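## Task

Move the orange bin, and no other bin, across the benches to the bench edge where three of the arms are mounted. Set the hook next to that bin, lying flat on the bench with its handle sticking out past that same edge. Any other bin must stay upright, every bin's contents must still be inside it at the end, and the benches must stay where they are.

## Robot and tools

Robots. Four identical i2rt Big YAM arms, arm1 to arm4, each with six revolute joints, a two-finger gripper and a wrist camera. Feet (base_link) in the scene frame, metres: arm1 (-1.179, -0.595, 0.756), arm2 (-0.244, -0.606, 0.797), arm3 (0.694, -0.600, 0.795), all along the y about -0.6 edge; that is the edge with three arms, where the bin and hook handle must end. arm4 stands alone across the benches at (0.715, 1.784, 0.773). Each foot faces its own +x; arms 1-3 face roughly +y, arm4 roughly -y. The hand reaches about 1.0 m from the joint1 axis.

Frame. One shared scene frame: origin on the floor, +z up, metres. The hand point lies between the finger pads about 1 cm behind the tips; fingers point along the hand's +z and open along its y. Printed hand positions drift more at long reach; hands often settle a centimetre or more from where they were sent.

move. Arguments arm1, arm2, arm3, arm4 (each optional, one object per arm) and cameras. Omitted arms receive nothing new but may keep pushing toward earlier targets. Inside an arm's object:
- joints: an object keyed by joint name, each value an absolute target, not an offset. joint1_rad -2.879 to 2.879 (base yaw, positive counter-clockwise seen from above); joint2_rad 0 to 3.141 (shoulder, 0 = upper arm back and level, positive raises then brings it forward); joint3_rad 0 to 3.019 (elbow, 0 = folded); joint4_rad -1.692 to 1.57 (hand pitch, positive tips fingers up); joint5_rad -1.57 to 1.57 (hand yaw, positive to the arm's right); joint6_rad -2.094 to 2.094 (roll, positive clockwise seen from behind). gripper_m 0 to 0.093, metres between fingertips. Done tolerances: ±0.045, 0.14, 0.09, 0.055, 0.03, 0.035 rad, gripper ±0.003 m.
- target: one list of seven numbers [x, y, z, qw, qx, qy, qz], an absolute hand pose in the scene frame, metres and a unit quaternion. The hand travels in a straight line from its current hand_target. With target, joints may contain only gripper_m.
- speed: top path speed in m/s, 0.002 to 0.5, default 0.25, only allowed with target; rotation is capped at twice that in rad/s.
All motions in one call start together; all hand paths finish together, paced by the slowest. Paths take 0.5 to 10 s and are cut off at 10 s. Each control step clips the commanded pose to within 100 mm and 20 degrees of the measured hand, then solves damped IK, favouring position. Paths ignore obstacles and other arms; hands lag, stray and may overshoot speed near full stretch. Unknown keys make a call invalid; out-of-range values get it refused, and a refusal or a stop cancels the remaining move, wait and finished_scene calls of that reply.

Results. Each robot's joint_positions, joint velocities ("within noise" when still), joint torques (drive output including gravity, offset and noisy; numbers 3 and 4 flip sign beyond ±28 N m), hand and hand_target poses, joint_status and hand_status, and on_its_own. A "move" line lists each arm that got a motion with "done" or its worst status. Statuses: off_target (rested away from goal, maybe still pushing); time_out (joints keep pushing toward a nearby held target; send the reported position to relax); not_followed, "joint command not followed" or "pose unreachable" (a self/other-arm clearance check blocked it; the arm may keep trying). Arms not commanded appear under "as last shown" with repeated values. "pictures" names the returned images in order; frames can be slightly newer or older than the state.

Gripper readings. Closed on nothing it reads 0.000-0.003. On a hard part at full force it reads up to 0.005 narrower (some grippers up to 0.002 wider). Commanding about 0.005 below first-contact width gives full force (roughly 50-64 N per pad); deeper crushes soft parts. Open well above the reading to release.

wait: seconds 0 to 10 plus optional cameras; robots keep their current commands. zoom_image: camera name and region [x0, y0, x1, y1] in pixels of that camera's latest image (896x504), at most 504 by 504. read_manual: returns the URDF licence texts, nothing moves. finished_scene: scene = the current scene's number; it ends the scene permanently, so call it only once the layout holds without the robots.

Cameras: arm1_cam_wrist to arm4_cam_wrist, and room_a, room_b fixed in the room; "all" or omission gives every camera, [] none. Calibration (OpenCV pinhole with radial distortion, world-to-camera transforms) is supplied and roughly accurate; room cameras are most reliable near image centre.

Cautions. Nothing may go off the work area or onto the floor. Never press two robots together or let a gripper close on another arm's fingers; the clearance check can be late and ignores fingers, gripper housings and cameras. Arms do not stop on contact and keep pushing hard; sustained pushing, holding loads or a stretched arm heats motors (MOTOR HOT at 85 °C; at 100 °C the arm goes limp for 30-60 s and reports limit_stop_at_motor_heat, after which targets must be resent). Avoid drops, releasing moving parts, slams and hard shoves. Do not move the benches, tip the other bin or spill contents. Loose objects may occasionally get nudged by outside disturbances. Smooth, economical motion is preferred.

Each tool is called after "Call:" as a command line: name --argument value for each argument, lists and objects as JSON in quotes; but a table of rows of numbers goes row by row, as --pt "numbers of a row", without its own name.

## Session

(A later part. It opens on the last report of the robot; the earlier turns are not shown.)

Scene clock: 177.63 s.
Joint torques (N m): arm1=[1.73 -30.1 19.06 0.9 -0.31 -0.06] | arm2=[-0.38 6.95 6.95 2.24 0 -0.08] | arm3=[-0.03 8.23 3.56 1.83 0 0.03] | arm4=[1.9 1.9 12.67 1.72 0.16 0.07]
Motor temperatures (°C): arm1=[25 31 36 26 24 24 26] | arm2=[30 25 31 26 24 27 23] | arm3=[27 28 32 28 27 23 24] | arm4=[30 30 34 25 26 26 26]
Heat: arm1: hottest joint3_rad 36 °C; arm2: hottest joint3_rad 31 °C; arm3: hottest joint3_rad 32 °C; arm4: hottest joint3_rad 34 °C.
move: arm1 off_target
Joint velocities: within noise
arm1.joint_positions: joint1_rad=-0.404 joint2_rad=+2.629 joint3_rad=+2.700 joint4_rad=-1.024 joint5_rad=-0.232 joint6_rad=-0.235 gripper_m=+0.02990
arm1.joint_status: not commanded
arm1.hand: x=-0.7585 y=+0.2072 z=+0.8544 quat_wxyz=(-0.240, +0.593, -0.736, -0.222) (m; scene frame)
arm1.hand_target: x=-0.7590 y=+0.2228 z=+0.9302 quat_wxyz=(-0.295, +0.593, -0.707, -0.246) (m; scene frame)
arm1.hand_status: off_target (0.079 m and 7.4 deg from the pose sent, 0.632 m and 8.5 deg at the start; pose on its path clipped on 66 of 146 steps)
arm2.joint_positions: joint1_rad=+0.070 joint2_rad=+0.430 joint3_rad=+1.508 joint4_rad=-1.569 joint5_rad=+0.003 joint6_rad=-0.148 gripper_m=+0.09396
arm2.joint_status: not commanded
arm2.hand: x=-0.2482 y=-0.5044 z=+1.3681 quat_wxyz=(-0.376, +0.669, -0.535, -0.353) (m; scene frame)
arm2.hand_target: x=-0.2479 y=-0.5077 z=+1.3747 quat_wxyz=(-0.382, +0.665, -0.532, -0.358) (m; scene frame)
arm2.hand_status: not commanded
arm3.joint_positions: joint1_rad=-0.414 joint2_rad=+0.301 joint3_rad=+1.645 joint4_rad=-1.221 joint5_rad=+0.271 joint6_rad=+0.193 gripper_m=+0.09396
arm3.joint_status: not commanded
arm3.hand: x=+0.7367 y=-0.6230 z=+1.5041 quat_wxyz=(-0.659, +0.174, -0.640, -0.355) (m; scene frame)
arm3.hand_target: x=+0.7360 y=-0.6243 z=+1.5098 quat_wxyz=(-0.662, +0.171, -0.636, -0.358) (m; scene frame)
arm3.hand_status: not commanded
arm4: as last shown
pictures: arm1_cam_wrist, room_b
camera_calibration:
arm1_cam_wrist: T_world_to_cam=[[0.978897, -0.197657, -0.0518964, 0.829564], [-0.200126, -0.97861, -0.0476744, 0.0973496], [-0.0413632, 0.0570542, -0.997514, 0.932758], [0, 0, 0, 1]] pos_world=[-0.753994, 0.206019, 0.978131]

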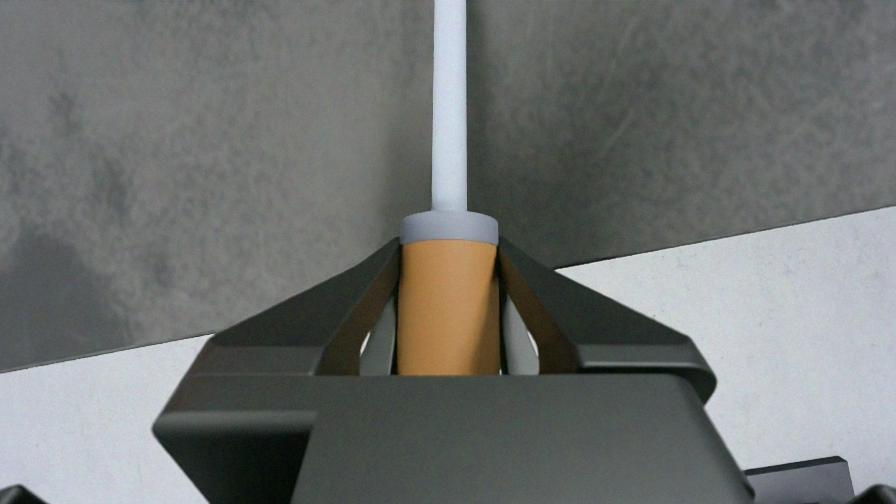

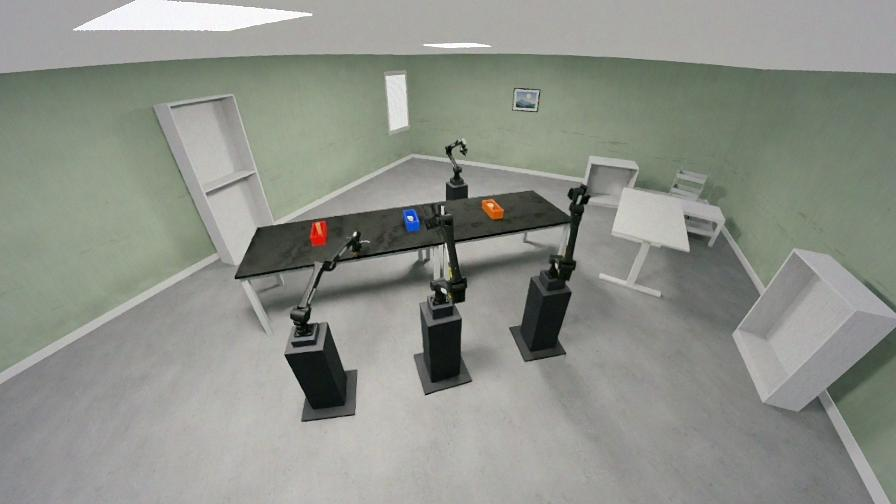

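Call:
move --arm1 '{"target":[-0.755,0.245,0.872,0.336,-0.578,0.689,0.282],"speed":0.12}' --arm2 '{"target":[-0.70,0.06,1.0,0.336,-0.578,0.689,0.282],"joints":{"gripper_m":0.07},"speed":0.4}' --cameras '["arm1_cam_wrist","arm2_cam_wrist","room_b"]'

Scene clock: 188.70 s.
Joint torques (N m): arm1=[1.9 -32.15 12.08 2.24 -0.23 0.22] | arm2=[-0.91 -24.06 13.7 1.18 0.54 0.04] | arm3=[-0.21 8.18 3.55 1.83 0 0.03] | arm4=[1.96 1.96 12.67 1.72 0.16 0.07]
Motor temperatures (°C): arm1=[25 30 37 26 24 24 27] | arm2=[30 25 32 26 24 27 23] | arm3=[27 29 32 28 27 23 24] | arm4=[30 29 34 25 26 26 26]
Heat: arm1: hottest joint3_rad 37 °C; arm2: hottest joint3_rad 32 °C; arm3: hottest joint3_rad 32 °C; arm4: hottest joint3_rad 34 °C.
move: arm1 off_target; arm2 off_target
Joint velocities: within noise
arm1.joint_positions: joint1_rad=-0.404 joint2_rad=+2.606 joint3_rad=+2.480 joint4_rad=-0.672 joint5_rad=-0.262 joint6_rad=-0.232 gripper_m=+0.02990
arm1.joint_status: not commanded
arm1.hand: x=-0.7512 y=+0.2298 z=+0.8125 quat_wxyz=(-0.300, +0.586, -0.706, -0.261) (m; scene frame)
arm1.hand_target: x=-0.7560 y=+0.2429 z=+0.8718 quat_wxyz=(-0.335, +0.578, -0.688, -0.282) (m; scene frame)
arm1.hand_status: off_target (0.062 m and 5.2 deg from the pose sent, 0.042 m and 14.2 deg at the start)
arm2.joint_positions: joint1_rad=+0.732 joint2_rad=+2.146 joint3_rad=+2.005 joint4_rad=-0.786 joint5_rad=+0.669 joint6_rad=+0.652 gripper_m=+0.07012
arm2.joint_status: all done
arm2.hand: x=-0.6975 y=+0.0468 z=+0.9929 quat_wxyz=(-0.336, +0.590, -0.682, -0.273) (m; scene frame)
arm2.hand_target: x=-0.6995 y=+0.0592 z=+1.0000 quat_wxyz=(-0.336, +0.578, -0.688, -0.283) (m; scene frame)
arm2.hand_status: off_target (0.015 m and 1.9 deg from the pose sent, 0.811 m and 22.6 deg at the start; pose on its path clipped on 26 of 101 steps)
arm3, arm4: as last shown
pictures: arm1_cam_wrist, arm2_cam_wrist, room_b
camera_calibration:
arm1_cam_wrist: T_world_to_cam=[[0.984261, -0.175029, -0.0243861, 0.801186], [-0.176349, -0.963861, -0.199681, 0.256837], [0.0114452, 0.200839, -0.979557, 0.882065], [0, 0, 0, 1]] pos_world=[-0.753379, 0.210633, 0.934856]
arm2_cam_wrist: T_world_to_cam=[[0.988885, -0.148631, 0.00394252, 0.693493], [-0.142179, -0.953048, -0.267366, 0.216544], [0.0434964, 0.263834, -0.963587, 1.10172], [0, 0, 0, 1]] pos_world=[-0.702917, 0.0187809, 1.11676]

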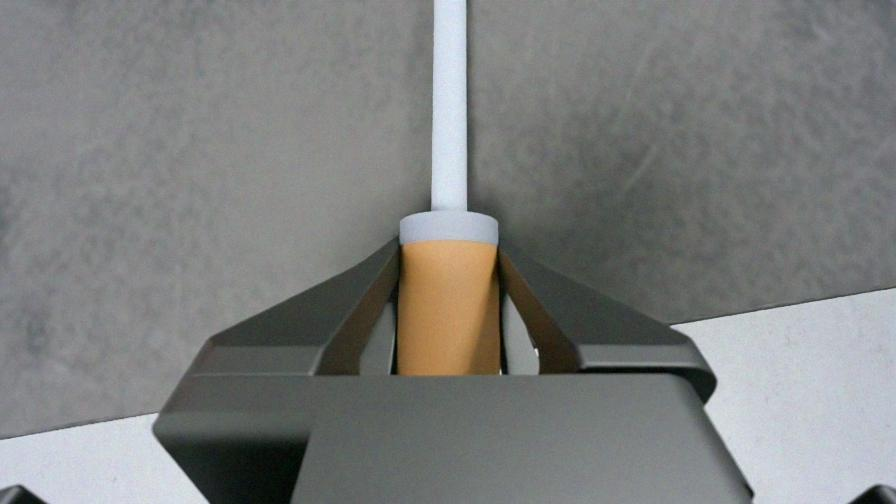

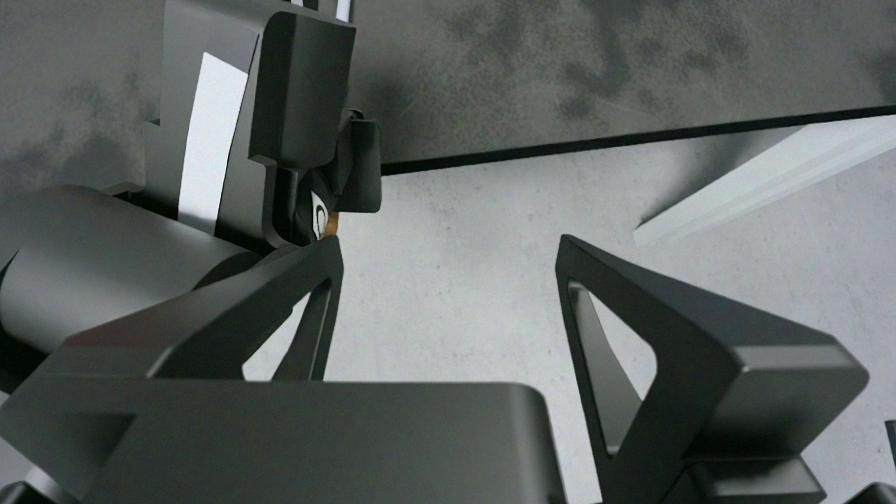

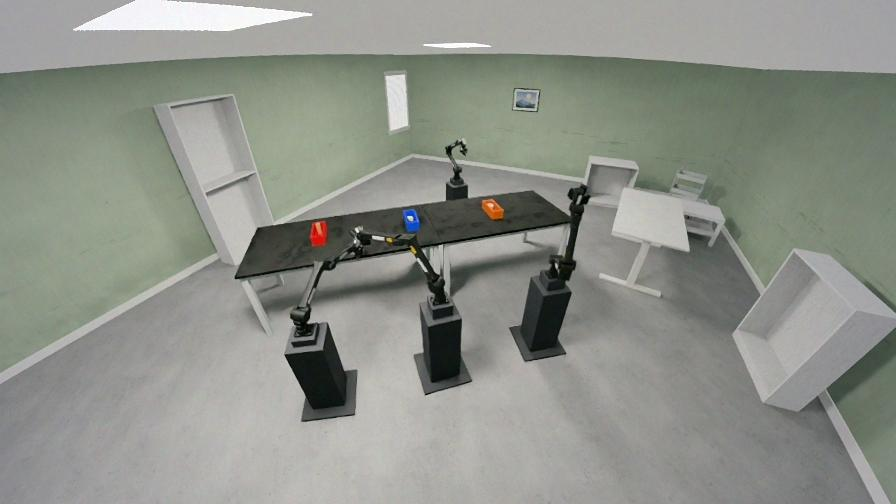

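Call:
move --arm1 '{"target":[-0.757,0.245,0.85,0.336,-0.578,0.689,0.282],"speed":0.1}' --cameras '[]'

Call:
move --arm1 '{"joints":{"gripper_m":0.06}}' --cameras '["arm1_cam_wrist"]'

Scene clock: 194.23 s.
Joint torques (N m): arm1=[2.02 -30.8 11.25 2.4 -0.12 0.16] | arm2=[-0.85 -24.06 13.68 1.18 0.54 0.05] | arm3=[-0.15 8.35 3.49 1.87 0.01 0.04] | arm4=[1.9 1.9 12.66 1.72 0.16 0.07]
Motor temperatures (°C): arm1=[25 30 37 26 24 24 27] | arm2=[30 25 32 26 24 27 23] | arm3=[27 29 32 28 27 23 24] | arm4=[30 29 35 25 26 26 26]
Heat: arm1: hottest joint3_rad 37 °C; arm2: hottest joint3_rad 32 °C; arm3: hottest joint3_rad 32 °C; arm4: hottest joint3_rad 35 °C.
move: arm1 off_target
Joint velocities: within noise
arm1.joint_positions: joint1_rad=-0.403 joint2_rad=+2.598 joint3_rad=+2.449 joint4_rad=-0.626 joint5_rad=-0.262 joint6_rad=-0.224 gripper_m=+0.02990
arm1.joint_status: not commanded
arm1.hand: x=-0.7508 y=+0.2313 z=+0.8103 quat_wxyz=(-0.309, +0.582, -0.704, -0.266) (m; scene frame)
arm1.hand_target: x=-0.7576 y=+0.2438 z=+0.8503 quat_wxyz=(-0.336, +0.578, -0.688, -0.282) (m; scene frame)
arm1.hand_status: off_target (0.042 m and 4.0 deg from the pose sent, 0.041 m and 5.2 deg at the start)
arm2.joint_positions: joint1_rad=+0.732 joint2_rad=+2.146 joint3_rad=+2.005 joint4_rad=-0.787 joint5_rad=+0.669 joint6_rad=+0.652 gripper_m=+0.07012
arm2.joint_status: not commanded
arm2.hand: x=-0.6975 y=+0.0467 z=+0.9928 quat_wxyz=(-0.336, +0.590, -0.682, -0.273) (m; scene frame)
arm2.hand_target: x=-0.6994 y=+0.0592 z=+0.9999 quat_wxyz=(-0.336, +0.578, -0.688, -0.282) (m; scene frame)
arm2.hand_status: not commanded
arm3, arm4: as last shown
pictures: none
No camera images: "cameras" was empty.

Scene clock: 194.87 s.
Joint torques (N m): arm1=[1.79 -30.74 11.26 1.92 -0.09 0.14] | arm2=[-0.91 -24.06 13.71 1.17 0.54 0.05] | arm3=[-0.38 8.18 3.51 1.81 -0.01 0.02] | arm4=[1.96 1.9 12.67 1.72 0.16 0.07]
Motor temperatures (°C): arm1=[25 31 37 26 24 24 27] | arm2=[30 25 32 26 24 27 23] | arm3=[27 29 32 28 27 23 24] | arm4=[30 29 35 25 26 26 26]
Heat: arm1: hottest joint3_rad 37 °C; arm2: hottest joint3_rad 32 °C; arm3: hottest joint3_rad 32 °C; arm4: hottest joint3_rad 35 °C.
move: arm1 done
Joint velocities: within noise
arm1.joint_positions: joint1_rad=-0.400 joint2_rad=+2.598 joint3_rad=+2.449 joint4_rad=-0.614 joint5_rad=-0.263 joint6_rad=-0.222 gripper_m=+0.05986
arm1.joint_status: all done
arm1.hand: x=-0.7529 y=+0.2345 z=+0.8124 quat_wxyz=(-0.313, +0.582, -0.701, -0.269) (m; scene frame)
arm1.hand_target: x=-0.7576 y=+0.2438 z=+0.8503 quat_wxyz=(-0.336, +0.578, -0.689, -0.282) (m; scene frame)
arm1.hand_status: not commanded
arm2, arm3, arm4: as last shown
pictures: arm1_cam_wrist
camera_calibration:
arm1_cam_wrist: T_world_to_cam=[[0.984158, -0.176047, -0.0210116, 0.801065], [-0.17609, -0.956776, -0.231456, 0.285434], [0.0206437, 0.231489, -0.972618, 0.875108], [0, 0, 0, 1]] pos_world=[-0.756177, 0.211543, 0.934043]

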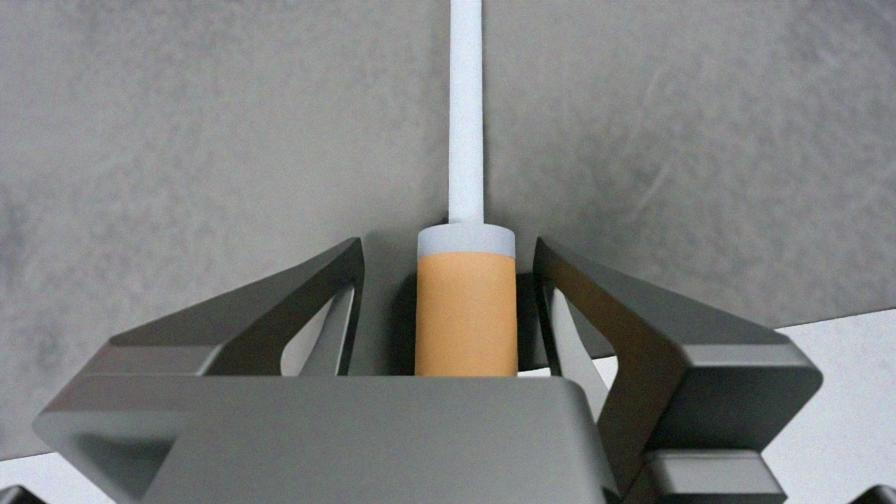

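Call:
move --arm1 '{"target":[-0.80,0.15,0.98,0.336,-0.578,0.689,0.282]}' --arm2 '{"target":[-0.50,0.06,1.0,0.336,-0.578,0.689,0.282]}' --cameras '[]'

Call:
move --arm1 '{"target":[-1.15,0.0,1.1,0.336,-0.578,0.689,0.282],"speed":0.4}' --cameras '[]'

Call:
move --arm2 '{"target":[-0.735,0.12,0.98,0.336,-0.578,0.689,0.282]}' --cameras '["arm2_cam_wrist"]'

Scene clock: 202.20 s.
Joint torques (N m): arm1=[0.91 -25.17 11.56 1.87 -0.14 0.06] | arm2=[0.38 -22.3 8.68 2.35 0.15 -0.23] | arm3=[-0.32 8.23 3.6 1.84 -0.01 0.04] | arm4=[1.9 1.9 12.67 1.73 0.16 0.07]
Motor temperatures (°C): arm1=[25 32 37 26 24 24 26] | arm2=[30 26 33 26 24 27 23] | arm3=[27 29 32 28 27 23 24] | arm4=[30 29 35 25 26 26 26]
Heat: arm1: hottest joint3_rad 37 °C; arm2: hottest joint3_rad 33 °C; arm3: hottest joint3_rad 32 °C; arm4: hottest joint3_rad 35 °C.
move: arm1 off_target; arm2 done
Joint velocities: within noise
arm1.joint_positions: joint1_rad=-0.400 joint2_rad=+2.130 joint3_rad=+1.975 joint4_rad=-0.594 joint5_rad=-0.271 joint6_rad=-0.222 gripper_m=+0.05995
arm1.joint_status: not commanded
arm1.hand: x=-0.8041 y=+0.1479 z=+0.9597 quat_wxyz=(-0.318, +0.582, -0.697, -0.274) (m; scene frame)
arm1.hand_target: x=-0.8002 y=+0.1496 z=+0.9800 quat_wxyz=(-0.336, +0.578, -0.689, -0.282) (m; scene frame)
arm1.hand_status: off_target (0.021 m and 2.4 deg from the pose sent, 0.194 m and 3.4 deg at the start; pose on its path clipped on 8 of 54 steps)
arm2.joint_positions: joint1_rad=+0.469 joint2_rad=+1.850 joint3_rad=+1.527 joint4_rad=-0.482 joint5_rad=+0.511 joint6_rad=+0.457 gripper_m=+0.07012
arm2.joint_status: not commanded
arm2.hand: x=-0.4953 y=+0.0615 z=+0.9943 quat_wxyz=(-0.334, +0.574, -0.696, -0.274) (m; scene frame)
arm2.hand_target: x=-0.4999 y=+0.0600 z=+1.0001 quat_wxyz=(-0.336, +0.578, -0.689, -0.282) (m; scene frame)
arm2.hand_status: done (0.008 m and 1.3 deg from the pose sent, 0.198 m and 1.9 deg at the start)
arm3, arm4: as last shown
pictures: none
No camera images: "cameras" was empty.

Scene clock: 204.30 s.
Joint torques (N m): arm1=[0.73 -13.39 11.86 0.69 0.3 0.16] | arm2=[0.38 -22.3 8.68 2.37 0.14 -0.21] | arm3=[-0.15 8.29 3.55 1.88 0 0.03] | arm4=[1.96 1.9 12.66 1.73 0.16 0.07]
Motor temperatures (°C): arm1=[25 32 37 26 24 24 26] | arm2=[30 26 33 26 24 27 23] | arm3=[27 29 32 28 27 23 24] | arm4=[30 29 35 25 26 26 26]
Heat: arm1: hottest joint3_rad 37 °C; arm2: hottest joint3_rad 33 °C; arm3: hottest joint3_rad 32 °C; arm4: hottest joint3_rad 35 °C.
move: arm1 done
Joint velocities: within noise
arm1.joint_positions: joint1_rad=+0.111 joint2_rad=+1.414 joint3_rad=+1.337 joint4_rad=-0.608 joint5_rad=+0.117 joint6_rad=+0.093 gripper_m=+0.05995
arm1.joint_status: not commanded
arm1.hand: x=-1.1533 y=+0.0011 z=+1.0934 quat_wxyz=(-0.334, +0.584, -0.684, -0.280) (m; scene frame)
arm1.hand_target: x=-1.1500 y=+0.0000 z=+1.0999 quat_wxyz=(-0.336, +0.578, -0.689, -0.282) (m; scene frame)
arm1.hand_status: done (0.008 m and 0.9 deg from the pose sent, 0.402 m and 2.4 deg at the start; pose on its path clipped on 25 of 63 steps)
arm2, arm3, arm4: as last shown
arm2.hand: x=-0.4953 y=+0.0615 z=+0.9943 quat_wxyz=(-0.334, +0.574, -0.695, -0.274) (m; scene frame)
pictures: none
No camera images: "cameras" was empty.

Scene clock: 206.87 s.
Joint torques (N m): arm1=[0.79 -13.45 11.86 0.69 0.3 0.15] | arm2=[-0.26 -27.16 13.97 1.21 0.55 0.04] | arm3=[-0.09 8.12 3.56 1.81 -0.01 0.04] | arm4=[1.96 1.9 12.66 1.72 0.16 0.07]
Motor temperatures (°C): arm1=[25 32 37 26 24 24 26] | arm2=[30 26 33 26 24 27 23] | arm3=[27 29 32 28 27 23 24] | arm4=[30 29 35 25 26 26 26]
Heat: arm1: hottest joint3_rad 37 °C; arm2: hottest joint3_rad 33 °C; arm3: hottest joint3_rad 32 °C; arm4: hottest joint3_rad 35 °C.
move: arm2 done
Joint velocities: within noise
arm1, arm3, arm4: as last shown
arm1.hand: x=-1.1533 y=+0.0011 z=+1.0934 quat_wxyz=(-0.334, +0.584, -0.685, -0.281) (m; scene frame)
arm2.joint_positions: joint1_rad=+0.707 joint2_rad=+2.425 joint3_rad=+2.456 joint4_rad=-0.945 joint5_rad=+0.657 joint6_rad=+0.633 gripper_m=+0.07012
arm2.joint_status: not commanded
arm2.hand: x=-0.7308 y=+0.1125 z=+0.9758 quat_wxyz=(-0.336, +0.588, -0.683, -0.273) (m; scene frame)
arm2.hand_target: x=-0.7345 y=+0.1193 z=+0.9798 quat_wxyz=(-0.336, +0.578, -0.688, -0.283) (m; scene frame)
arm2.hand_status: done (0.010 m and 1.7 deg from the pose sent, 0.247 m and 1.3 deg at the start)
pictures: arm2_cam_wrist
camera_calibration:
arm2_cam_wrist: T_world_to_cam=[[0.987969, -0.154634, 0.00227346, 0.737822], [-0.148395, -0.952041, -0.267576, 0.265425], [0.0435409, 0.26402, -0.963534, 1.06931], [0, 0, 0, 1]] pos_world=[-0.736116, 0.0844695, 1.09966]

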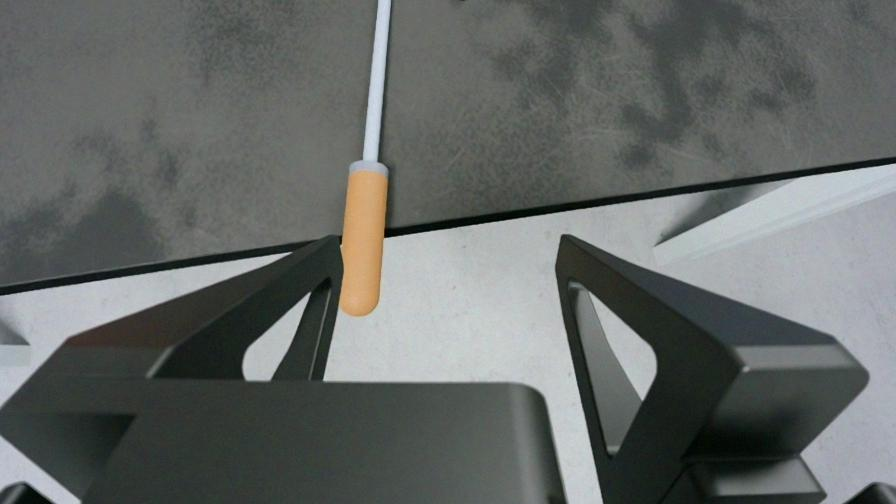

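Call:
move --arm2 '{"target":[-0.79,0.16,0.91,0.304,-0.687,0.527,0.397]}' --cameras '["arm2_cam_wrist"]'

Scene clock: 222.93 s.
Joint torques (N m): arm1=[0.73 -13.39 11.85 0.7 0.3 0.15] | arm2=[-0.91 -28.16 10.52 2.67 0.01 -0.21] | arm3=[-0.09 8.35 3.59 1.83 -0.01 0.03] | arm4=[1.9 1.9 12.66 1.73 0.16 0.07]
Motor temperatures (°C): arm1=[25 31 37 26 24 24 26] | arm2=[30 27 35 26 24 27 23] | arm3=[27 29 32 28 27 23 24] | arm4=[30 28 35 25 26 26 26]
Heat: arm1: hottest joint3_rad 37 °C; arm2: hottest joint3_rad 35 °C; arm3: hottest joint3_rad 32 °C; arm4: hottest joint3_rad 35 °C.
move: arm2 off_target
Joint velocities: within noise
arm1.joint_positions: joint1_rad=+0.111 joint2_rad=+1.414 joint3_rad=+1.337 joint4_rad=-0.608 joint5_rad=+0.118 joint6_rad=+0.093 gripper_m=+0.05995
arm1.joint_status: not commanded
arm1.hand: x=-1.1533 y=+0.0011 z=+1.0934 quat_wxyz=(-0.334, +0.584, -0.685, -0.280) (m; scene frame)
arm1.hand_target: x=-1.1499 y=+0.0000 z=+1.0999 quat_wxyz=(-0.336, +0.578, -0.689, -0.282) (m; scene frame)
arm1.hand_status: not commanded
arm2.joint_positions: joint1_rad=+0.679 joint2_rad=+2.469 joint3_rad=+2.299 joint4_rad=-0.402 joint5_rad=+0.368 joint6_rad=+0.234 gripper_m=+0.07012
arm2.joint_status: not commanded
arm2.hand: x=-0.7896 y=+0.1541 z=+0.9246 quat_wxyz=(-0.302, +0.684, -0.531, -0.398) (m; scene frame)
arm2.hand_target: x=-0.7894 y=+0.1593 z=+0.9098 quat_wxyz=(-0.304, +0.687, -0.527, -0.397) (m; scene frame)
arm2.hand_status: off_target (0.016 m and 0.6 deg from the pose sent, 0.101 m and 25.9 deg at the start)
arm3: as last shown
arm4.joint_positions: joint1_rad=-0.003 joint2_rad=+0.523 joint3_rad=+0.944 joint4_rad=-0.976 joint5_rad=+0.096 joint6_rad=+0.047 gripper_m=+0.00043
arm4.joint_status: not commanded
arm4.hand: x=+0.7261 y=+1.5005 z=+1.1790 quat_wxyz=(-0.341, -0.617, -0.616, +0.350) (m; scene frame)
arm4.hand_target: x=+0.7298 y=+1.5005 z=+1.1995 quat_wxyz=(-0.354, -0.612, -0.612, +0.354) (m; scene frame)
arm4.hand_status: not commanded
pictures: arm2_cam_wrist
camera_calibration:
arm2_cam_wrist: T_world_to_cam=[[0.96464, 0.261994, -0.0287974, 0.748617], [0.227793, -0.883665, -0.408958, 0.699876], [-0.132592, 0.387937, -0.912099, 0.805921], [0, 0, 0, 1]] pos_world=[-0.774714, 0.109676, 1.04286]

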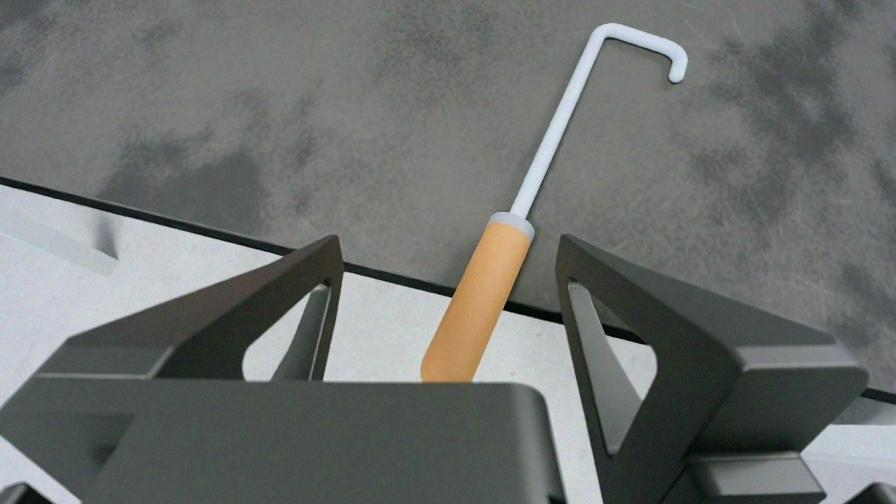

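Call:
move --arm2 '{"target":[-0.779,0.222,0.80,0.304,-0.687,0.527,0.397],"speed":0.12}' --cameras '["arm2_cam_wrist"]'

Scene clock: 231.93 s.
Joint torques (N m): arm1=[0.79 -13.39 11.85 0.7 0.3 0.15] | arm2=[-0.97 -29.39 14.22 1.63 0.09 -0.21] | arm3=[-0.15 8.29 3.59 1.81 -0.01 0.03] | arm4=[1.96 1.9 12.67 1.7 0.16 0.07]
Motor temperatures (°C): arm1=[25 30 37 26 24 24 26] | arm2=[30 28 36 26 24 27 23] | arm3=[27 29 32 28 27 23 24] | arm4=[30 28 35 25 26 26 26]
Heat: arm1: hottest joint3_rad 37 °C; arm2: hottest joint3_rad 36 °C; arm3: hottest joint3_rad 32 °C; arm4: hottest joint3_rad 35 °C.
move: arm2 off_target
Joint velocities: within noise
arm1, arm4: as last shown
arm2.joint_positions: joint1_rad=+0.628 joint2_rad=+2.798 joint3_rad=+2.620 joint4_rad=-0.391 joint5_rad=+0.317 joint6_rad=+0.198 gripper_m=+0.07012
arm2.joint_status: not commanded
arm2.hand: x=-0.7832 y=+0.2112 z=+0.8020 quat_wxyz=(-0.299, +0.689, -0.528, -0.396) (m; scene frame)
arm2.hand_target: x=-0.7781 y=+0.2207 z=+0.8002 quat_wxyz=(-0.304, +0.687, -0.526, -0.398) (m; scene frame)
arm2.hand_status: off_target (0.012 m and 0.7 deg from the pose sent, 0.143 m and 0.6 deg at the start)
arm3.joint_positions: joint1_rad=-0.414 joint2_rad=+0.301 joint3_rad=+1.645 joint4_rad=-1.221 joint5_rad=+0.271 joint6_rad=+0.193 gripper_m=+0.09396
arm3.joint_status: not commanded
arm3.hand: x=+0.7367 y=-0.6230 z=+1.5041 quat_wxyz=(-0.659, +0.174, -0.640, -0.355) (m; scene frame)
arm3.hand_target: x=+0.7360 y=-0.6243 z=+1.5098 quat_wxyz=(-0.662, +0.171, -0.636, -0.358) (m; scene frame)
arm3.hand_status: not commanded
pictures: arm2_cam_wrist
camera_calibration:
arm2_cam_wrist: T_world_to_cam=[[0.962168, 0.271271, -0.0253849, 0.71735], [0.23862, -0.88398, -0.402046, 0.701671], [-0.131503, 0.380778, -0.915268, 0.677681], [0, 0, 0, 1]] pos_world=[-0.768527, 0.16762, 0.920573]

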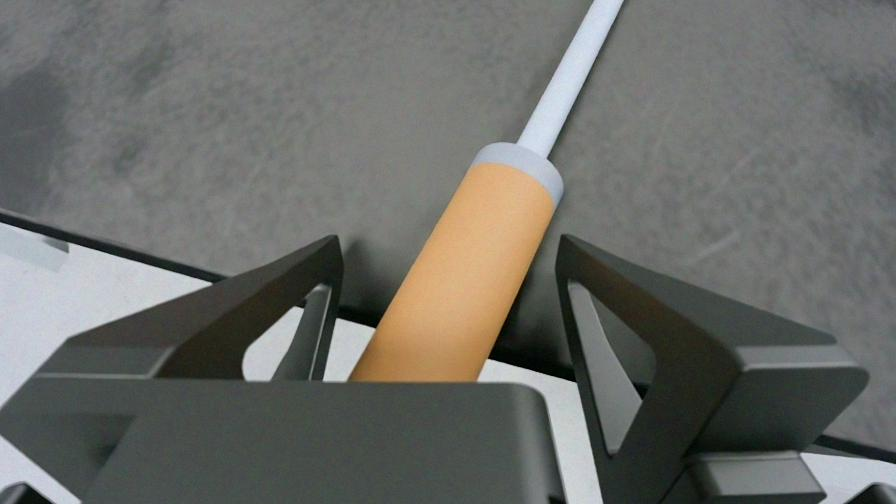

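Call:
move --arm2 '{"target":[-0.777,0.224,0.772,0.304,-0.687,0.527,0.397],"speed":0.12}' --cameras '["arm2_cam_wrist"]'

Call:
move --arm2 '{"joints":{"gripper_m":0.015}}' --cameras '["arm2_cam_wrist"]'

Scene clock: 237.87 s.
Joint torques (N m): arm1=[0.73 -13.39 11.86 0.7 0.3 0.15] | arm2=[-1.14 -27.93 12.37 2.48 0.01 -0.21] | arm3=[-0.38 8.12 3.52 1.81 0 0.03] | arm4=[1.96 1.96 12.67 1.72 0.16 0.07]
Motor temperatures (°C): arm1=[25 30 37 26 24 24 26] | arm2=[30 29 37 26 24 27 23] | arm3=[27 29 32 28 27 23 24] | arm4=[30 28 35 25 26 26 26]
Heat: arm1: hottest joint3_rad 37 °C; arm2: hottest joint3_rad 37 °C; arm3: hottest joint3_rad 32 °C; arm4: hottest joint3_rad 35 °C.
move: arm2 off_target
Joint velocities: within noise
arm1, arm3, arm4: as last shown
arm2.joint_positions: joint1_rad=+0.626 joint2_rad=+2.803 joint3_rad=+2.621 joint4_rad=-0.369 joint5_rad=+0.316 joint6_rad=+0.198 gripper_m=+0.07012
arm2.joint_status: not commanded
arm2.hand: x=-0.7837 y=+0.2136 z=+0.8015 quat_wxyz=(-0.301, +0.685, -0.527, -0.403) (m; scene frame)
arm2.hand_target: x=-0.7749 y=+0.2204 z=+0.7728 quat_wxyz=(-0.304, +0.687, -0.527, -0.398) (m; scene frame)
arm2.hand_status: off_target (0.032 m and 0.8 deg from the pose sent, 0.033 m and 0.7 deg at the start)
pictures: arm2_cam_wrist
camera_calibration:
arm2_cam_wrist: T_world_to_cam=[[0.962032, 0.271056, -0.031974, 0.722391], [0.233645, -0.878428, -0.416862, 0.710486], [-0.14108, 0.393565, -0.908407, 0.660462], [0, 0, 0, 1]] pos_world=[-0.767788, 0.168368, 0.919241]

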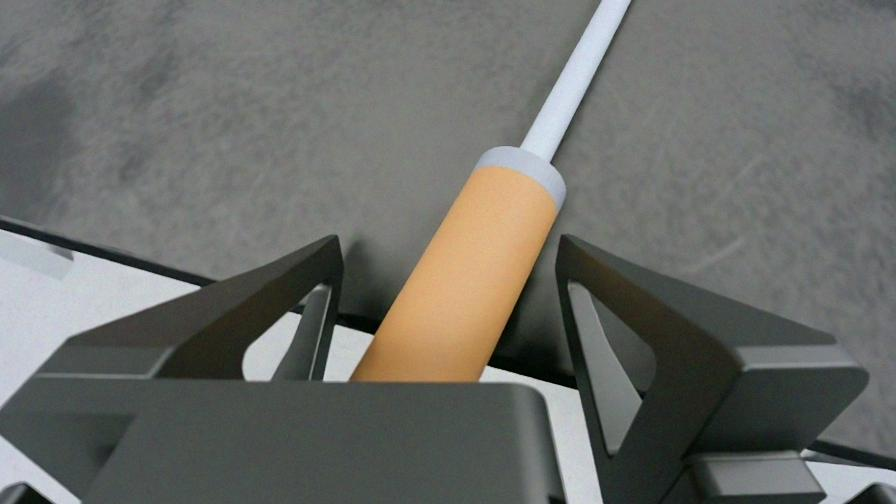

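Scene clock: 238.60 s.
Joint torques (N m): arm1=[0.73 -13.45 11.86 0.69 0.3 0.15] | arm2=[-0.44 -28.16 12.4 2.29 0.32 -0.17] | arm3=[-0.26 8.06 3.6 1.84 -0.01 0.02] | arm4=[1.96 1.9 12.67 1.72 0.16 0.07]
Motor temperatures (°C): arm1=[25 30 37 26 24 24 26] | arm2=[30 30 37 26 24 27 23] | arm3=[27 29 32 28 27 23 24] | arm4=[30 28 35 25 26 26 26]
Heat: arm1: hottest joint3_rad 37 °C; arm2: hottest joint3_rad 37 °C; arm3: hottest joint3_rad 32 °C; arm4: hottest joint3_rad 35 °C.
move: arm2 off_target
Joint velocities: within noise
arm1, arm3, arm4: as last shown
arm2.joint_positions: joint1_rad=+0.617 joint2_rad=+2.806 joint3_rad=+2.621 joint4_rad=-0.363 joint5_rad=+0.309 joint6_rad=+0.193 gripper_m=+0.02769
arm2.joint_status: gripper_m off_target (ended at +0.02772, target +0.01500)
arm2.hand: x=-0.7776 y=+0.2184 z=+0.7998 quat_wxyz=(-0.301, +0.684, -0.527, -0.404) (m; scene frame)
arm2.hand_target: x=-0.7749 y=+0.2205 z=+0.7730 quat_wxyz=(-0.304, +0.687, -0.527, -0.398) (m; scene frame)
arm2.hand_status: not commanded
pictures: arm2_cam_wrist
camera_calibration:
arm2_cam_wrist: T_world_to_cam=[[0.962141, 0.270641, -0.0322257, 0.71551], [0.232959, -0.877973, -0.418203, 0.712991], [-0.141476, 0.394863, -0.907782, 0.656882], [0, 0, 0, 1]] pos_world=[-0.761586, 0.172962, 0.917539]

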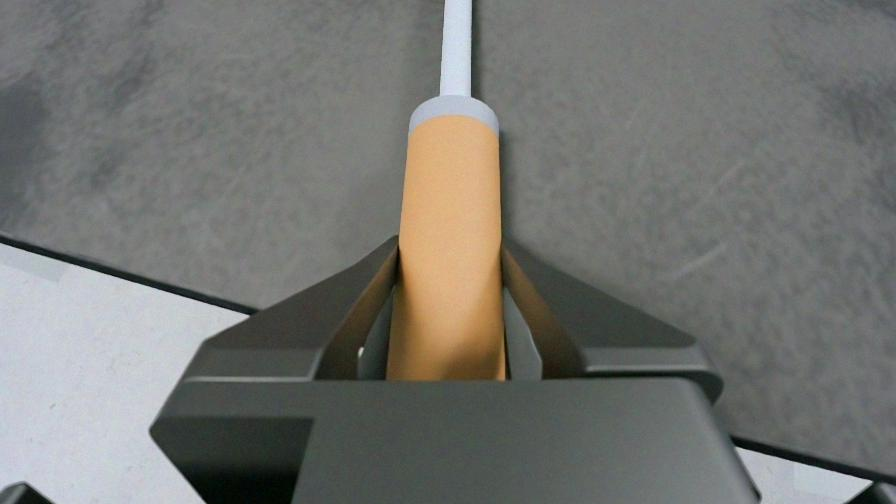

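Call:
move --arm2 '{"target":[-0.65,0.10,1.10,0.304,-0.687,0.527,0.397]}' --cameras '["arm2_cam_wrist"]'

Call:
move --arm2 '{"target":[0.15,0.10,1.08,0.354,-0.612,0.612,0.354]}' --cameras '["arm2_cam_wrist","room_b"]'

Scene clock: 247.37 s.
Joint torques (N m): arm1=[0.79 -13.39 11.86 0.7 0.3 0.15] | arm2=[-0.79 -28.98 16.06 2.36 0.24 -0.25] | arm3=[-0.09 8.29 3.51 1.84 0 0.02] | arm4=[1.96 1.9 12.67 1.73 0.16 0.07]
Motor temperatures (°C): arm1=[25 29 37 26 24 24 26] | arm2=[30 31 37 26 24 27 23] | arm3=[27 29 32 28 27 23 24] | arm4=[30 28 36 25 26 26 26]
Heat: arm1: hottest joint3_rad 37 °C; arm2: hottest joint3_rad 37 °C; arm3: hottest joint3_rad 32 °C; arm4: hottest joint3_rad 36 °C.
move: arm2 off_target
Joint velocities: within noise
arm1, arm3, arm4: as last shown
arm2.joint_positions: joint1_rad=+0.578 joint2_rad=+1.995 joint3_rad=+1.759 joint4_rad=-0.468 joint5_rad=+0.276 joint6_rad=+0.177 gripper_m=+0.02771
arm2.joint_status: not commanded
arm2.hand: x=-0.6441 y=+0.0799 z=+1.0053 quat_wxyz=(-0.277, +0.719, -0.541, -0.337) (m; scene frame)
arm2.hand_target: x=-0.6453 y=+0.0925 z=+1.0997 quat_wxyz=(-0.305, +0.687, -0.527, -0.397) (m; scene frame)
arm2.hand_status: off_target (0.097 m and 8.5 deg from the pose sent, 0.347 m and 0.9 deg at the start; pose on its path clipped on 43 of 84 steps)
pictures: arm2_cam_wrist
camera_calibration:
arm2_cam_wrist: T_world_to_cam=[[0.963924, 0.265793, 0.0143226, 0.585883], [0.259367, -0.9258, -0.274995, 0.523185], [-0.059832, 0.268789, -0.961339, 1.03344], [0, 0, 0, 1]] pos_world=[-0.638611, 0.0508629, 1.12897]

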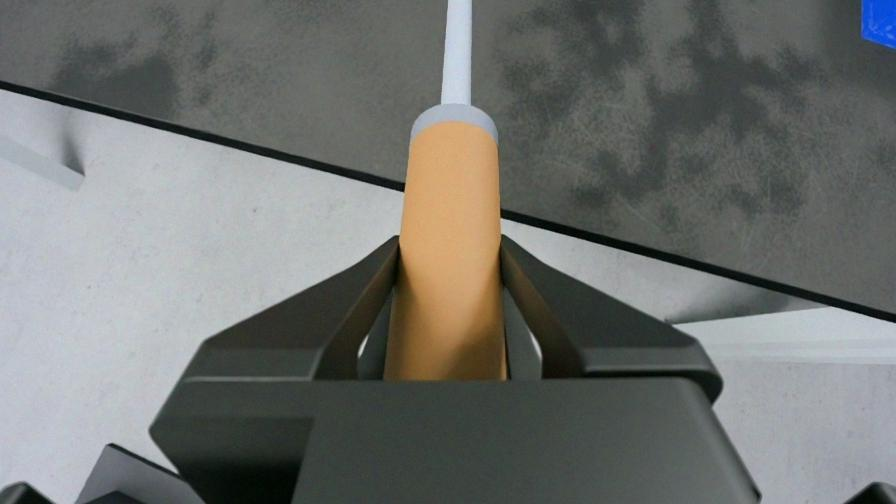

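Scene clock: 251.73 s.
Joint torques (N m): arm1=[0.79 -13.39 11.85 0.69 0.3 0.15] | arm2=[0.73 -25.76 16.5 2.15 -0.76 -0.29] | arm3=[-0.15 8.23 3.56 1.81 -0.01 0.04] | arm4=[1.96 1.9 12.66 1.73 0.16 0.07]
Motor temperatures (°C): arm1=[25 29 37 26 24 24 26] | arm2=[30 31 37 26 24 27 24] | arm3=[27 29 32 28 27 23 24] | arm4=[30 28 36 25 26 26 26]
Heat: arm1: hottest joint3_rad 37 °C; arm2: hottest joint3_rad 37 °C; arm3: hottest joint3_rad 32 °C; arm4: hottest joint3_rad 36 °C.
move: arm2 off_target
Joint velocities: within noise
arm1, arm3, arm4: as last shown
arm2.joint_positions: joint1_rad=-0.630 joint2_rad=+1.995 joint3_rad=+1.787 joint4_rad=-0.521 joint5_rad=-0.505 joint6_rad=-0.324 gripper_m=+0.02770
arm2.joint_status: not commanded
arm2.hand: x=+0.1427 y=+0.0773 z=+1.0159 quat_wxyz=(-0.305, +0.607, -0.650, -0.342) (m; scene frame)
arm2.hand_target: x=+0.1464 y=+0.0942 z=+1.0803 quat_wxyz=(-0.355, +0.612, -0.612, -0.354) (m; scene frame)
arm2.hand_status: off_target (0.068 m and 7.3 deg from the pose sent, 0.798 m and 17.2 deg at the start; pose on its path clipped on 7 of 131 steps)
pictures: arm2_cam_wrist, room_b
camera_calibration:
arm2_cam_wrist: T_world_to_cam=[[0.995324, -0.0233577, -0.0937301, -0.0442262], [-0.0522014, -0.946498, -0.31846, 0.409786], [-0.0812769, 0.321863, -0.943291, 1.07207], [0, 0, 0, 1]] pos_world=[0.152546, 0.0417676, 1.13763]

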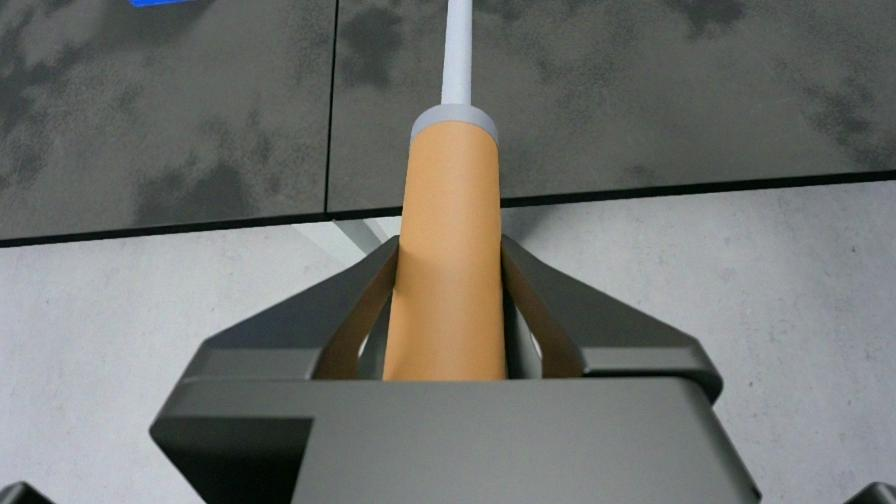

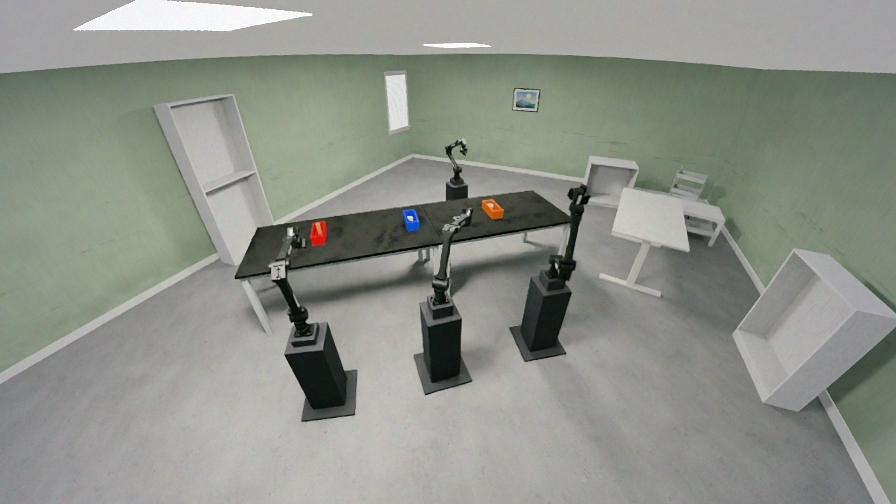

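Call:
move --arm2 '{"target":[0.205,0.24,0.90,0.390,-0.590,0.590,0.390]}' --cameras '["arm2_cam_wrist"]'

Call:
move --arm2 '{"target":[0.205,0.245,0.855,0.390,-0.590,0.590,0.390],"speed":0.1}' --arm3 '{"target":[0.26,0.06,1.02,0.304,-0.687,0.527,0.397],"joints":{"gripper_m":0.07}}' --cameras '["arm2_cam_wrist","arm3_cam_wrist"]'

Scene clock: 259.93 s.
Joint torques (N m): arm1=[0.79 -13.45 11.86 0.7 0.3 0.15] | arm2=[0.62 -32.38 16.2 2.47 -0.59 -0.02] | arm3=[-0.26 8.12 3.63 1.87 0 0.04] | arm4=[1.96 1.9 12.67 1.73 0.16 0.07]
Motor temperatures (°C): arm1=[25 29 37 26 24 24 26] | arm2=[30 31 37 26 24 27 24] | arm3=[27 29 32 28 27 23 24] | arm4=[30 28 36 25 26 26 26]
Heat: arm1: hottest joint3_rad 37 °C; arm2: hottest joint3_rad 37 °C; arm3: hottest joint3_rad 32 °C; arm4: hottest joint3_rad 36 °C.
move: arm2 off_target
Joint velocities: within noise
arm1, arm3, arm4: as last shown
arm2.joint_positions: joint1_rad=-0.596 joint2_rad=+2.561 joint3_rad=+2.238 joint4_rad=-0.270 joint5_rad=-0.514 joint6_rad=-0.265 gripper_m=+0.02771
arm2.joint_status: not commanded
arm2.hand: x=+0.1961 y=+0.2103 z=+0.8322 quat_wxyz=(-0.345, +0.595, -0.623, -0.373) (m; scene frame)
arm2.hand_target: x=+0.2003 y=+0.2320 z=+0.9014 quat_wxyz=(-0.390, +0.590, -0.590, -0.390) (m; scene frame)
arm2.hand_status: off_target (0.075 m and 6.7 deg from the pose sent, 0.209 m and 13.3 deg at the start)
pictures: arm2_cam_wrist
camera_calibration:
arm2_cam_wrist: T_world_to_cam=[[0.99735, -0.0051654, -0.0725743, -0.133418], [-0.0357101, -0.903822, -0.426416, 0.557584], [-0.0633916, 0.427877, -0.901611, 0.799756], [0, 0, 0, 1]] pos_world=[0.203673, 0.16107, 0.949149]

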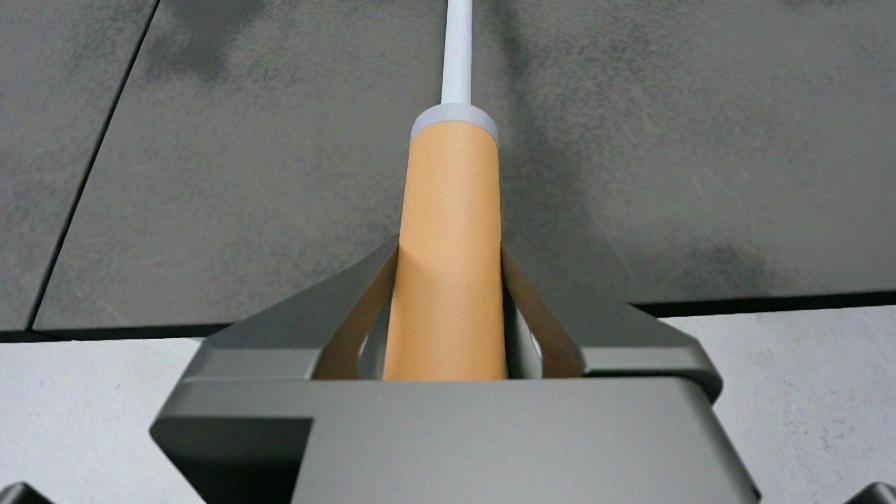

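Scene clock: 264.40 s.
Joint torques (N m): arm1=[0.79 -13.39 11.86 0.7 0.3 0.15] | arm2=[0.73 -30.68 15.17 3.04 -0.48 0] | arm3=[0.21 9.17 2.51 1.94 -0.05 0.13] | arm4=[1.96 1.9 12.68 1.72 0.16 0.07]
Motor temperatures (°C): arm1=[25 29 37 26 24 24 26] | arm2=[30 31 38 26 24 27 24] | arm3=[27 29 32 28 27 23 24] | arm4=[30 28 36 25 26 26 26]
Heat: arm1: hottest joint3_rad 37 °C; arm2: hottest joint3_rad 38 °C; arm3: hottest joint3_rad 32 °C; arm4: hottest joint3_rad 36 °C.
move: arm2 off_target; arm3 not_followed
Joint velocities: within noise
arm1, arm4: as last shown
arm2.joint_positions: joint1_rad=-0.595 joint2_rad=+2.616 joint3_rad=+2.278 joint4_rad=-0.239 joint5_rad=-0.514 joint6_rad=-0.265 gripper_m=+0.02771
arm2.joint_status: not commanded
arm2.hand: x=+0.1991 y=+0.2176 z=+0.8105 quat_wxyz=(-0.352, +0.595, -0.618, -0.375) (m; scene frame)
arm2.hand_target: x=+0.2015 y=+0.2388 z=+0.8564 quat_wxyz=(-0.390, +0.590, -0.590, -0.390) (m; scene frame)
arm2.hand_status: off_target (0.053 m and 5.7 deg from the pose sent, 0.043 m and 6.7 deg at the start)
arm3.joint_positions: joint1_rad=-1.668 joint2_rad=-0.001 joint3_rad=+1.331 joint4_rad=-1.531 joint5_rad=-1.412 joint6_rad=-0.059 gripper_m=+0.07008
arm3.joint_status: all done
arm3.on_its_own: joint1_rad is held at -1.664, not at its first target -0.414; joint2_rad is held at -0.001, not at its first target +0.307; joint3_rad is held at +1.331, not at its first target +1.658; joint4_rad is held at -1.511, not at its first target -1.214; joint5_rad is held at -1.410, not at its first target +0.271; joint6_rad is held at -0.048, not at its first target +0.193
arm3.hand: x=+0.5684 y=-0.4001 z=+1.3450 quat_wxyz=(-0.548, +0.361, -0.619, -0.431) (m; scene frame)
arm3.hand_target: x=+0.5683 y=-0.4008 z=+1.3468 quat_wxyz=(-0.550, +0.363, -0.617, -0.430) (m; scene frame)
arm3.hand_status: not_followed (0.642 m and 48.4 deg from the pose sent, 0.963 m and 74.1 deg at the start; pose on its path clipped on 81 of 134 steps; a joint's target at an end of its range on 89 of 134 steps)
pictures: arm2_cam_wrist, arm3_cam_wrist
pose unreachable (arm3 arm): on one or more control steps of this call this arm could not follow its commanded pose, so it was not sent that pose on those steps. On the call's last step it was still not sent that pose. It may still have moved: this result reports where it is.
cause: moving toward the commanded pose would bring two parts of the arm too close to each other (its wrist (the part past joint 4) and its wrist camera).
camera_calibration:
arm2_cam_wrist: T_world_to_cam=[[0.997967, -0.0028422, -0.0636732, -0.145736], [-0.0305707, -0.897937, -0.439062, 0.563027], [-0.0559266, 0.440115, -0.896198, 0.768718], [0, 0, 0, 1]] pos_world=[0.205643, 0.166824, 0.926848]
arm3_cam_wrist: T_world_to_cam=[[0.920424, -0.371722, -0.121003, -0.510998], [-0.306361, -0.493634, -0.813922, 1.08263], [0.242822, 0.786224, -0.568234, 1.06905], [0, 0, 0, 1]] pos_world=[0.54242, -0.496042, 1.42681]

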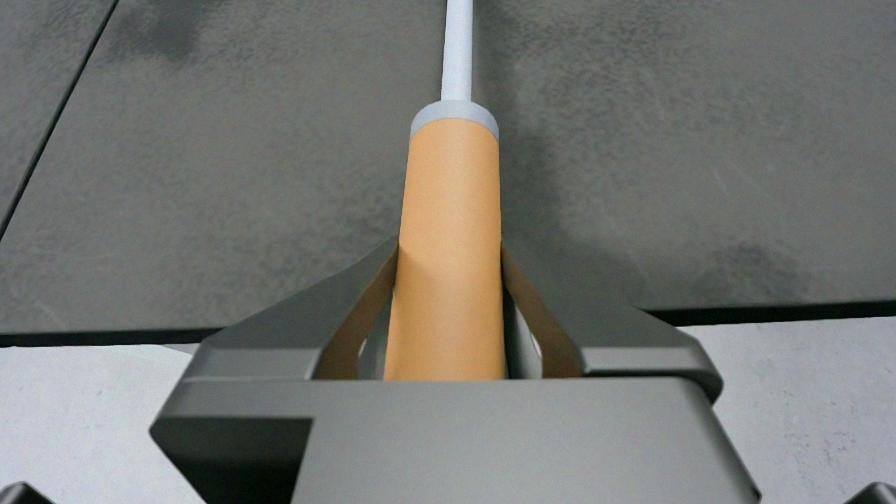

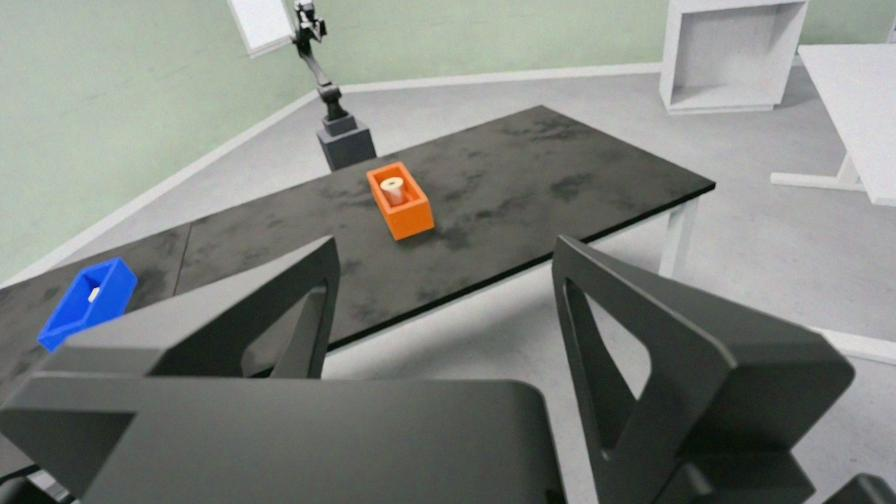

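Call:
move --arm2 '{"target":[0.205,0.245,0.845,0.345,-0.617,0.617,0.345],"speed":0.1}' --arm3 '{"joints":{"joint1_rad":0.35,"joint2_rad":1.5,"joint3_rad":1.5,"joint4_rad":-0.6,"joint5_rad":0.3,"joint6_rad":0.25}}' --cameras '["arm2_cam_wrist","arm3_cam_wrist"]'

Scene clock: 273.17 s.
Joint torques (N m): arm1=[0.85 -13.45 11.86 0.69 0.3 0.15] | arm2=[0.62 -30.45 14.78 1.61 -0.23 -0.16] | arm3=[-0.5 -13.45 9.16 2.19 0.26 0.13] | arm4=[1.96 1.9 12.67 1.72 0.16 0.07]
Motor temperatures (°C): arm1=[25 29 37 26 24 24 26] | arm2=[30 31 39 26 24 27 24] | arm3=[27 29 32 28 27 23 24] | arm4=[30 28 36 25 26 26 26]
Heat: arm1: hottest joint3_rad 37 °C; arm2: hottest joint3_rad 39 °C; arm3: hottest joint3_rad 32 °C; arm4: hottest joint3_rad 36 °C.
move: arm2 off_target; arm3 done
Joint velocities: within noise
arm1.joint_positions: joint1_rad=+0.111 joint2_rad=+1.414 joint3_rad=+1.337 joint4_rad=-0.608 joint5_rad=+0.118 joint6_rad=+0.093 gripper_m=+0.05995
arm1.joint_status: not commanded
arm1.hand: x=-1.1533 y=+0.0011 z=+1.0934 quat_wxyz=(-0.334, +0.584, -0.685, -0.280) (m; scene frame)
arm1.hand_target: x=-1.1499 y=+0.0000 z=+1.0999 quat_wxyz=(-0.336, +0.578, -0.689, -0.282) (m; scene frame)
arm1.hand_status: not commanded
arm2.joint_positions: joint1_rad=-0.585 joint2_rad=+2.689 joint3_rad=+2.518 joint4_rad=-0.500 joint5_rad=-0.470 joint6_rad=-0.320 gripper_m=+0.02771
arm2.joint_status: not commanded
arm2.hand: x=+0.2049 y=+0.2310 z=+0.8259 quat_wxyz=(-0.329, +0.614, -0.631, -0.341) (m; scene frame)
arm2.hand_target: x=+0.2037 y=+0.2431 z=+0.8452 quat_wxyz=(-0.346, +0.617, -0.617, -0.345) (m; scene frame)
arm2.hand_status: off_target (0.024 m and 2.5 deg from the pose sent, 0.044 m and 4.4 deg at the start)
arm3.joint_positions: joint1_rad=+0.354 joint2_rad=+1.516 joint3_rad=+1.480 joint4_rad=-0.620 joint5_rad=+0.297 joint6_rad=+0.240 gripper_m=+0.07008
arm3.joint_status: all done
arm3.hand: x=+0.5985 y=+0.0332 z=+1.1510 quat_wxyz=(-0.343, +0.577, -0.676, -0.305) (m; scene frame)
arm3.hand_target: x=+0.6009 y=+0.0354 z=+1.1760 quat_wxyz=(-0.354, +0.560, -0.674, -0.327) (m; scene frame)
arm3.hand_status: not commanded
arm4.joint_positions: joint1_rad=-0.003 joint2_rad=+0.523 joint3_rad=+0.944 joint4_rad=-0.976 joint5_rad=+0.096 joint6_rad=+0.047 gripper_m=+0.00043
arm4.joint_status: not commanded
arm4.hand: x=+0.7261 y=+1.5005 z=+1.1790 quat_wxyz=(-0.341, -0.617, -0.616, +0.350) (m; scene frame)
arm4.hand_target: x=+0.7297 y=+1.5005 z=+1.1995 quat_wxyz=(-0.354, -0.612, -0.612, +0.354) (m; scene frame)
arm4.hand_status: not commanded
pictures: arm2_cam_wrist, arm3_cam_wrist
camera_calibration:
arm2_cam_wrist: T_world_to_cam=[[0.998931, -0.00546075, -0.0459101, -0.164757], [-0.0213949, -0.93488, -0.35432, 0.518595], [-0.0409856, 0.354923, -0.933997, 0.824851], [0, 0, 0, 1]] pos_world=[0.209483, 0.191165, 0.946593]
arm3_cam_wrist: T_world_to_cam=[[0.989846, -0.142147, -0.000130907, -0.589331], [-0.132488, -0.922252, -0.363178, 0.539154], [0.0515038, 0.359507, -0.93172, 1.15787], [0, 0, 0, 1]] pos_world=[0.595144, -0.00279847, 1.27454]

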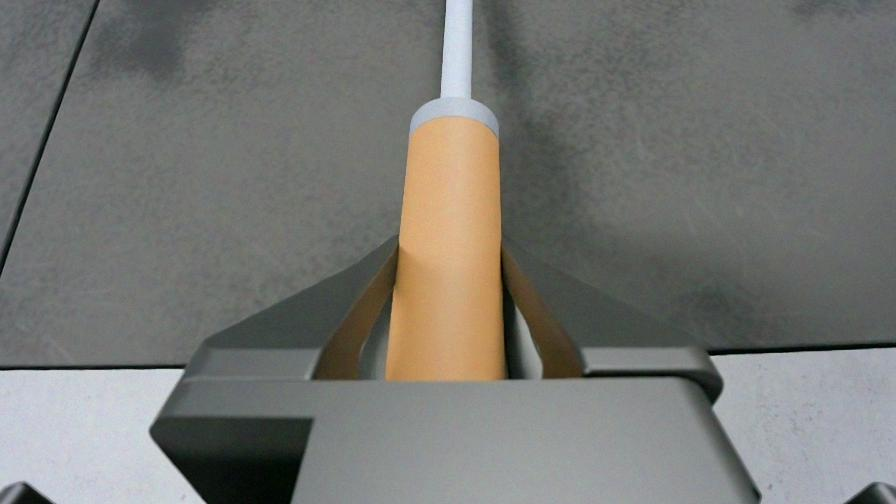

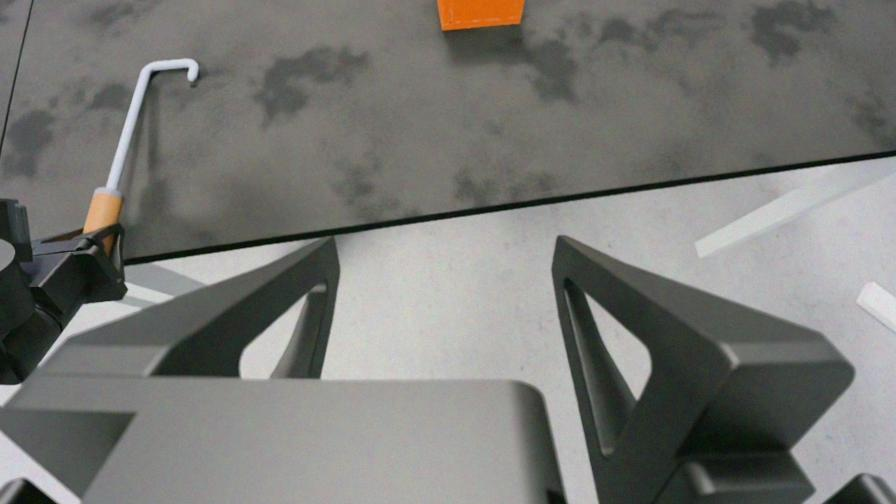

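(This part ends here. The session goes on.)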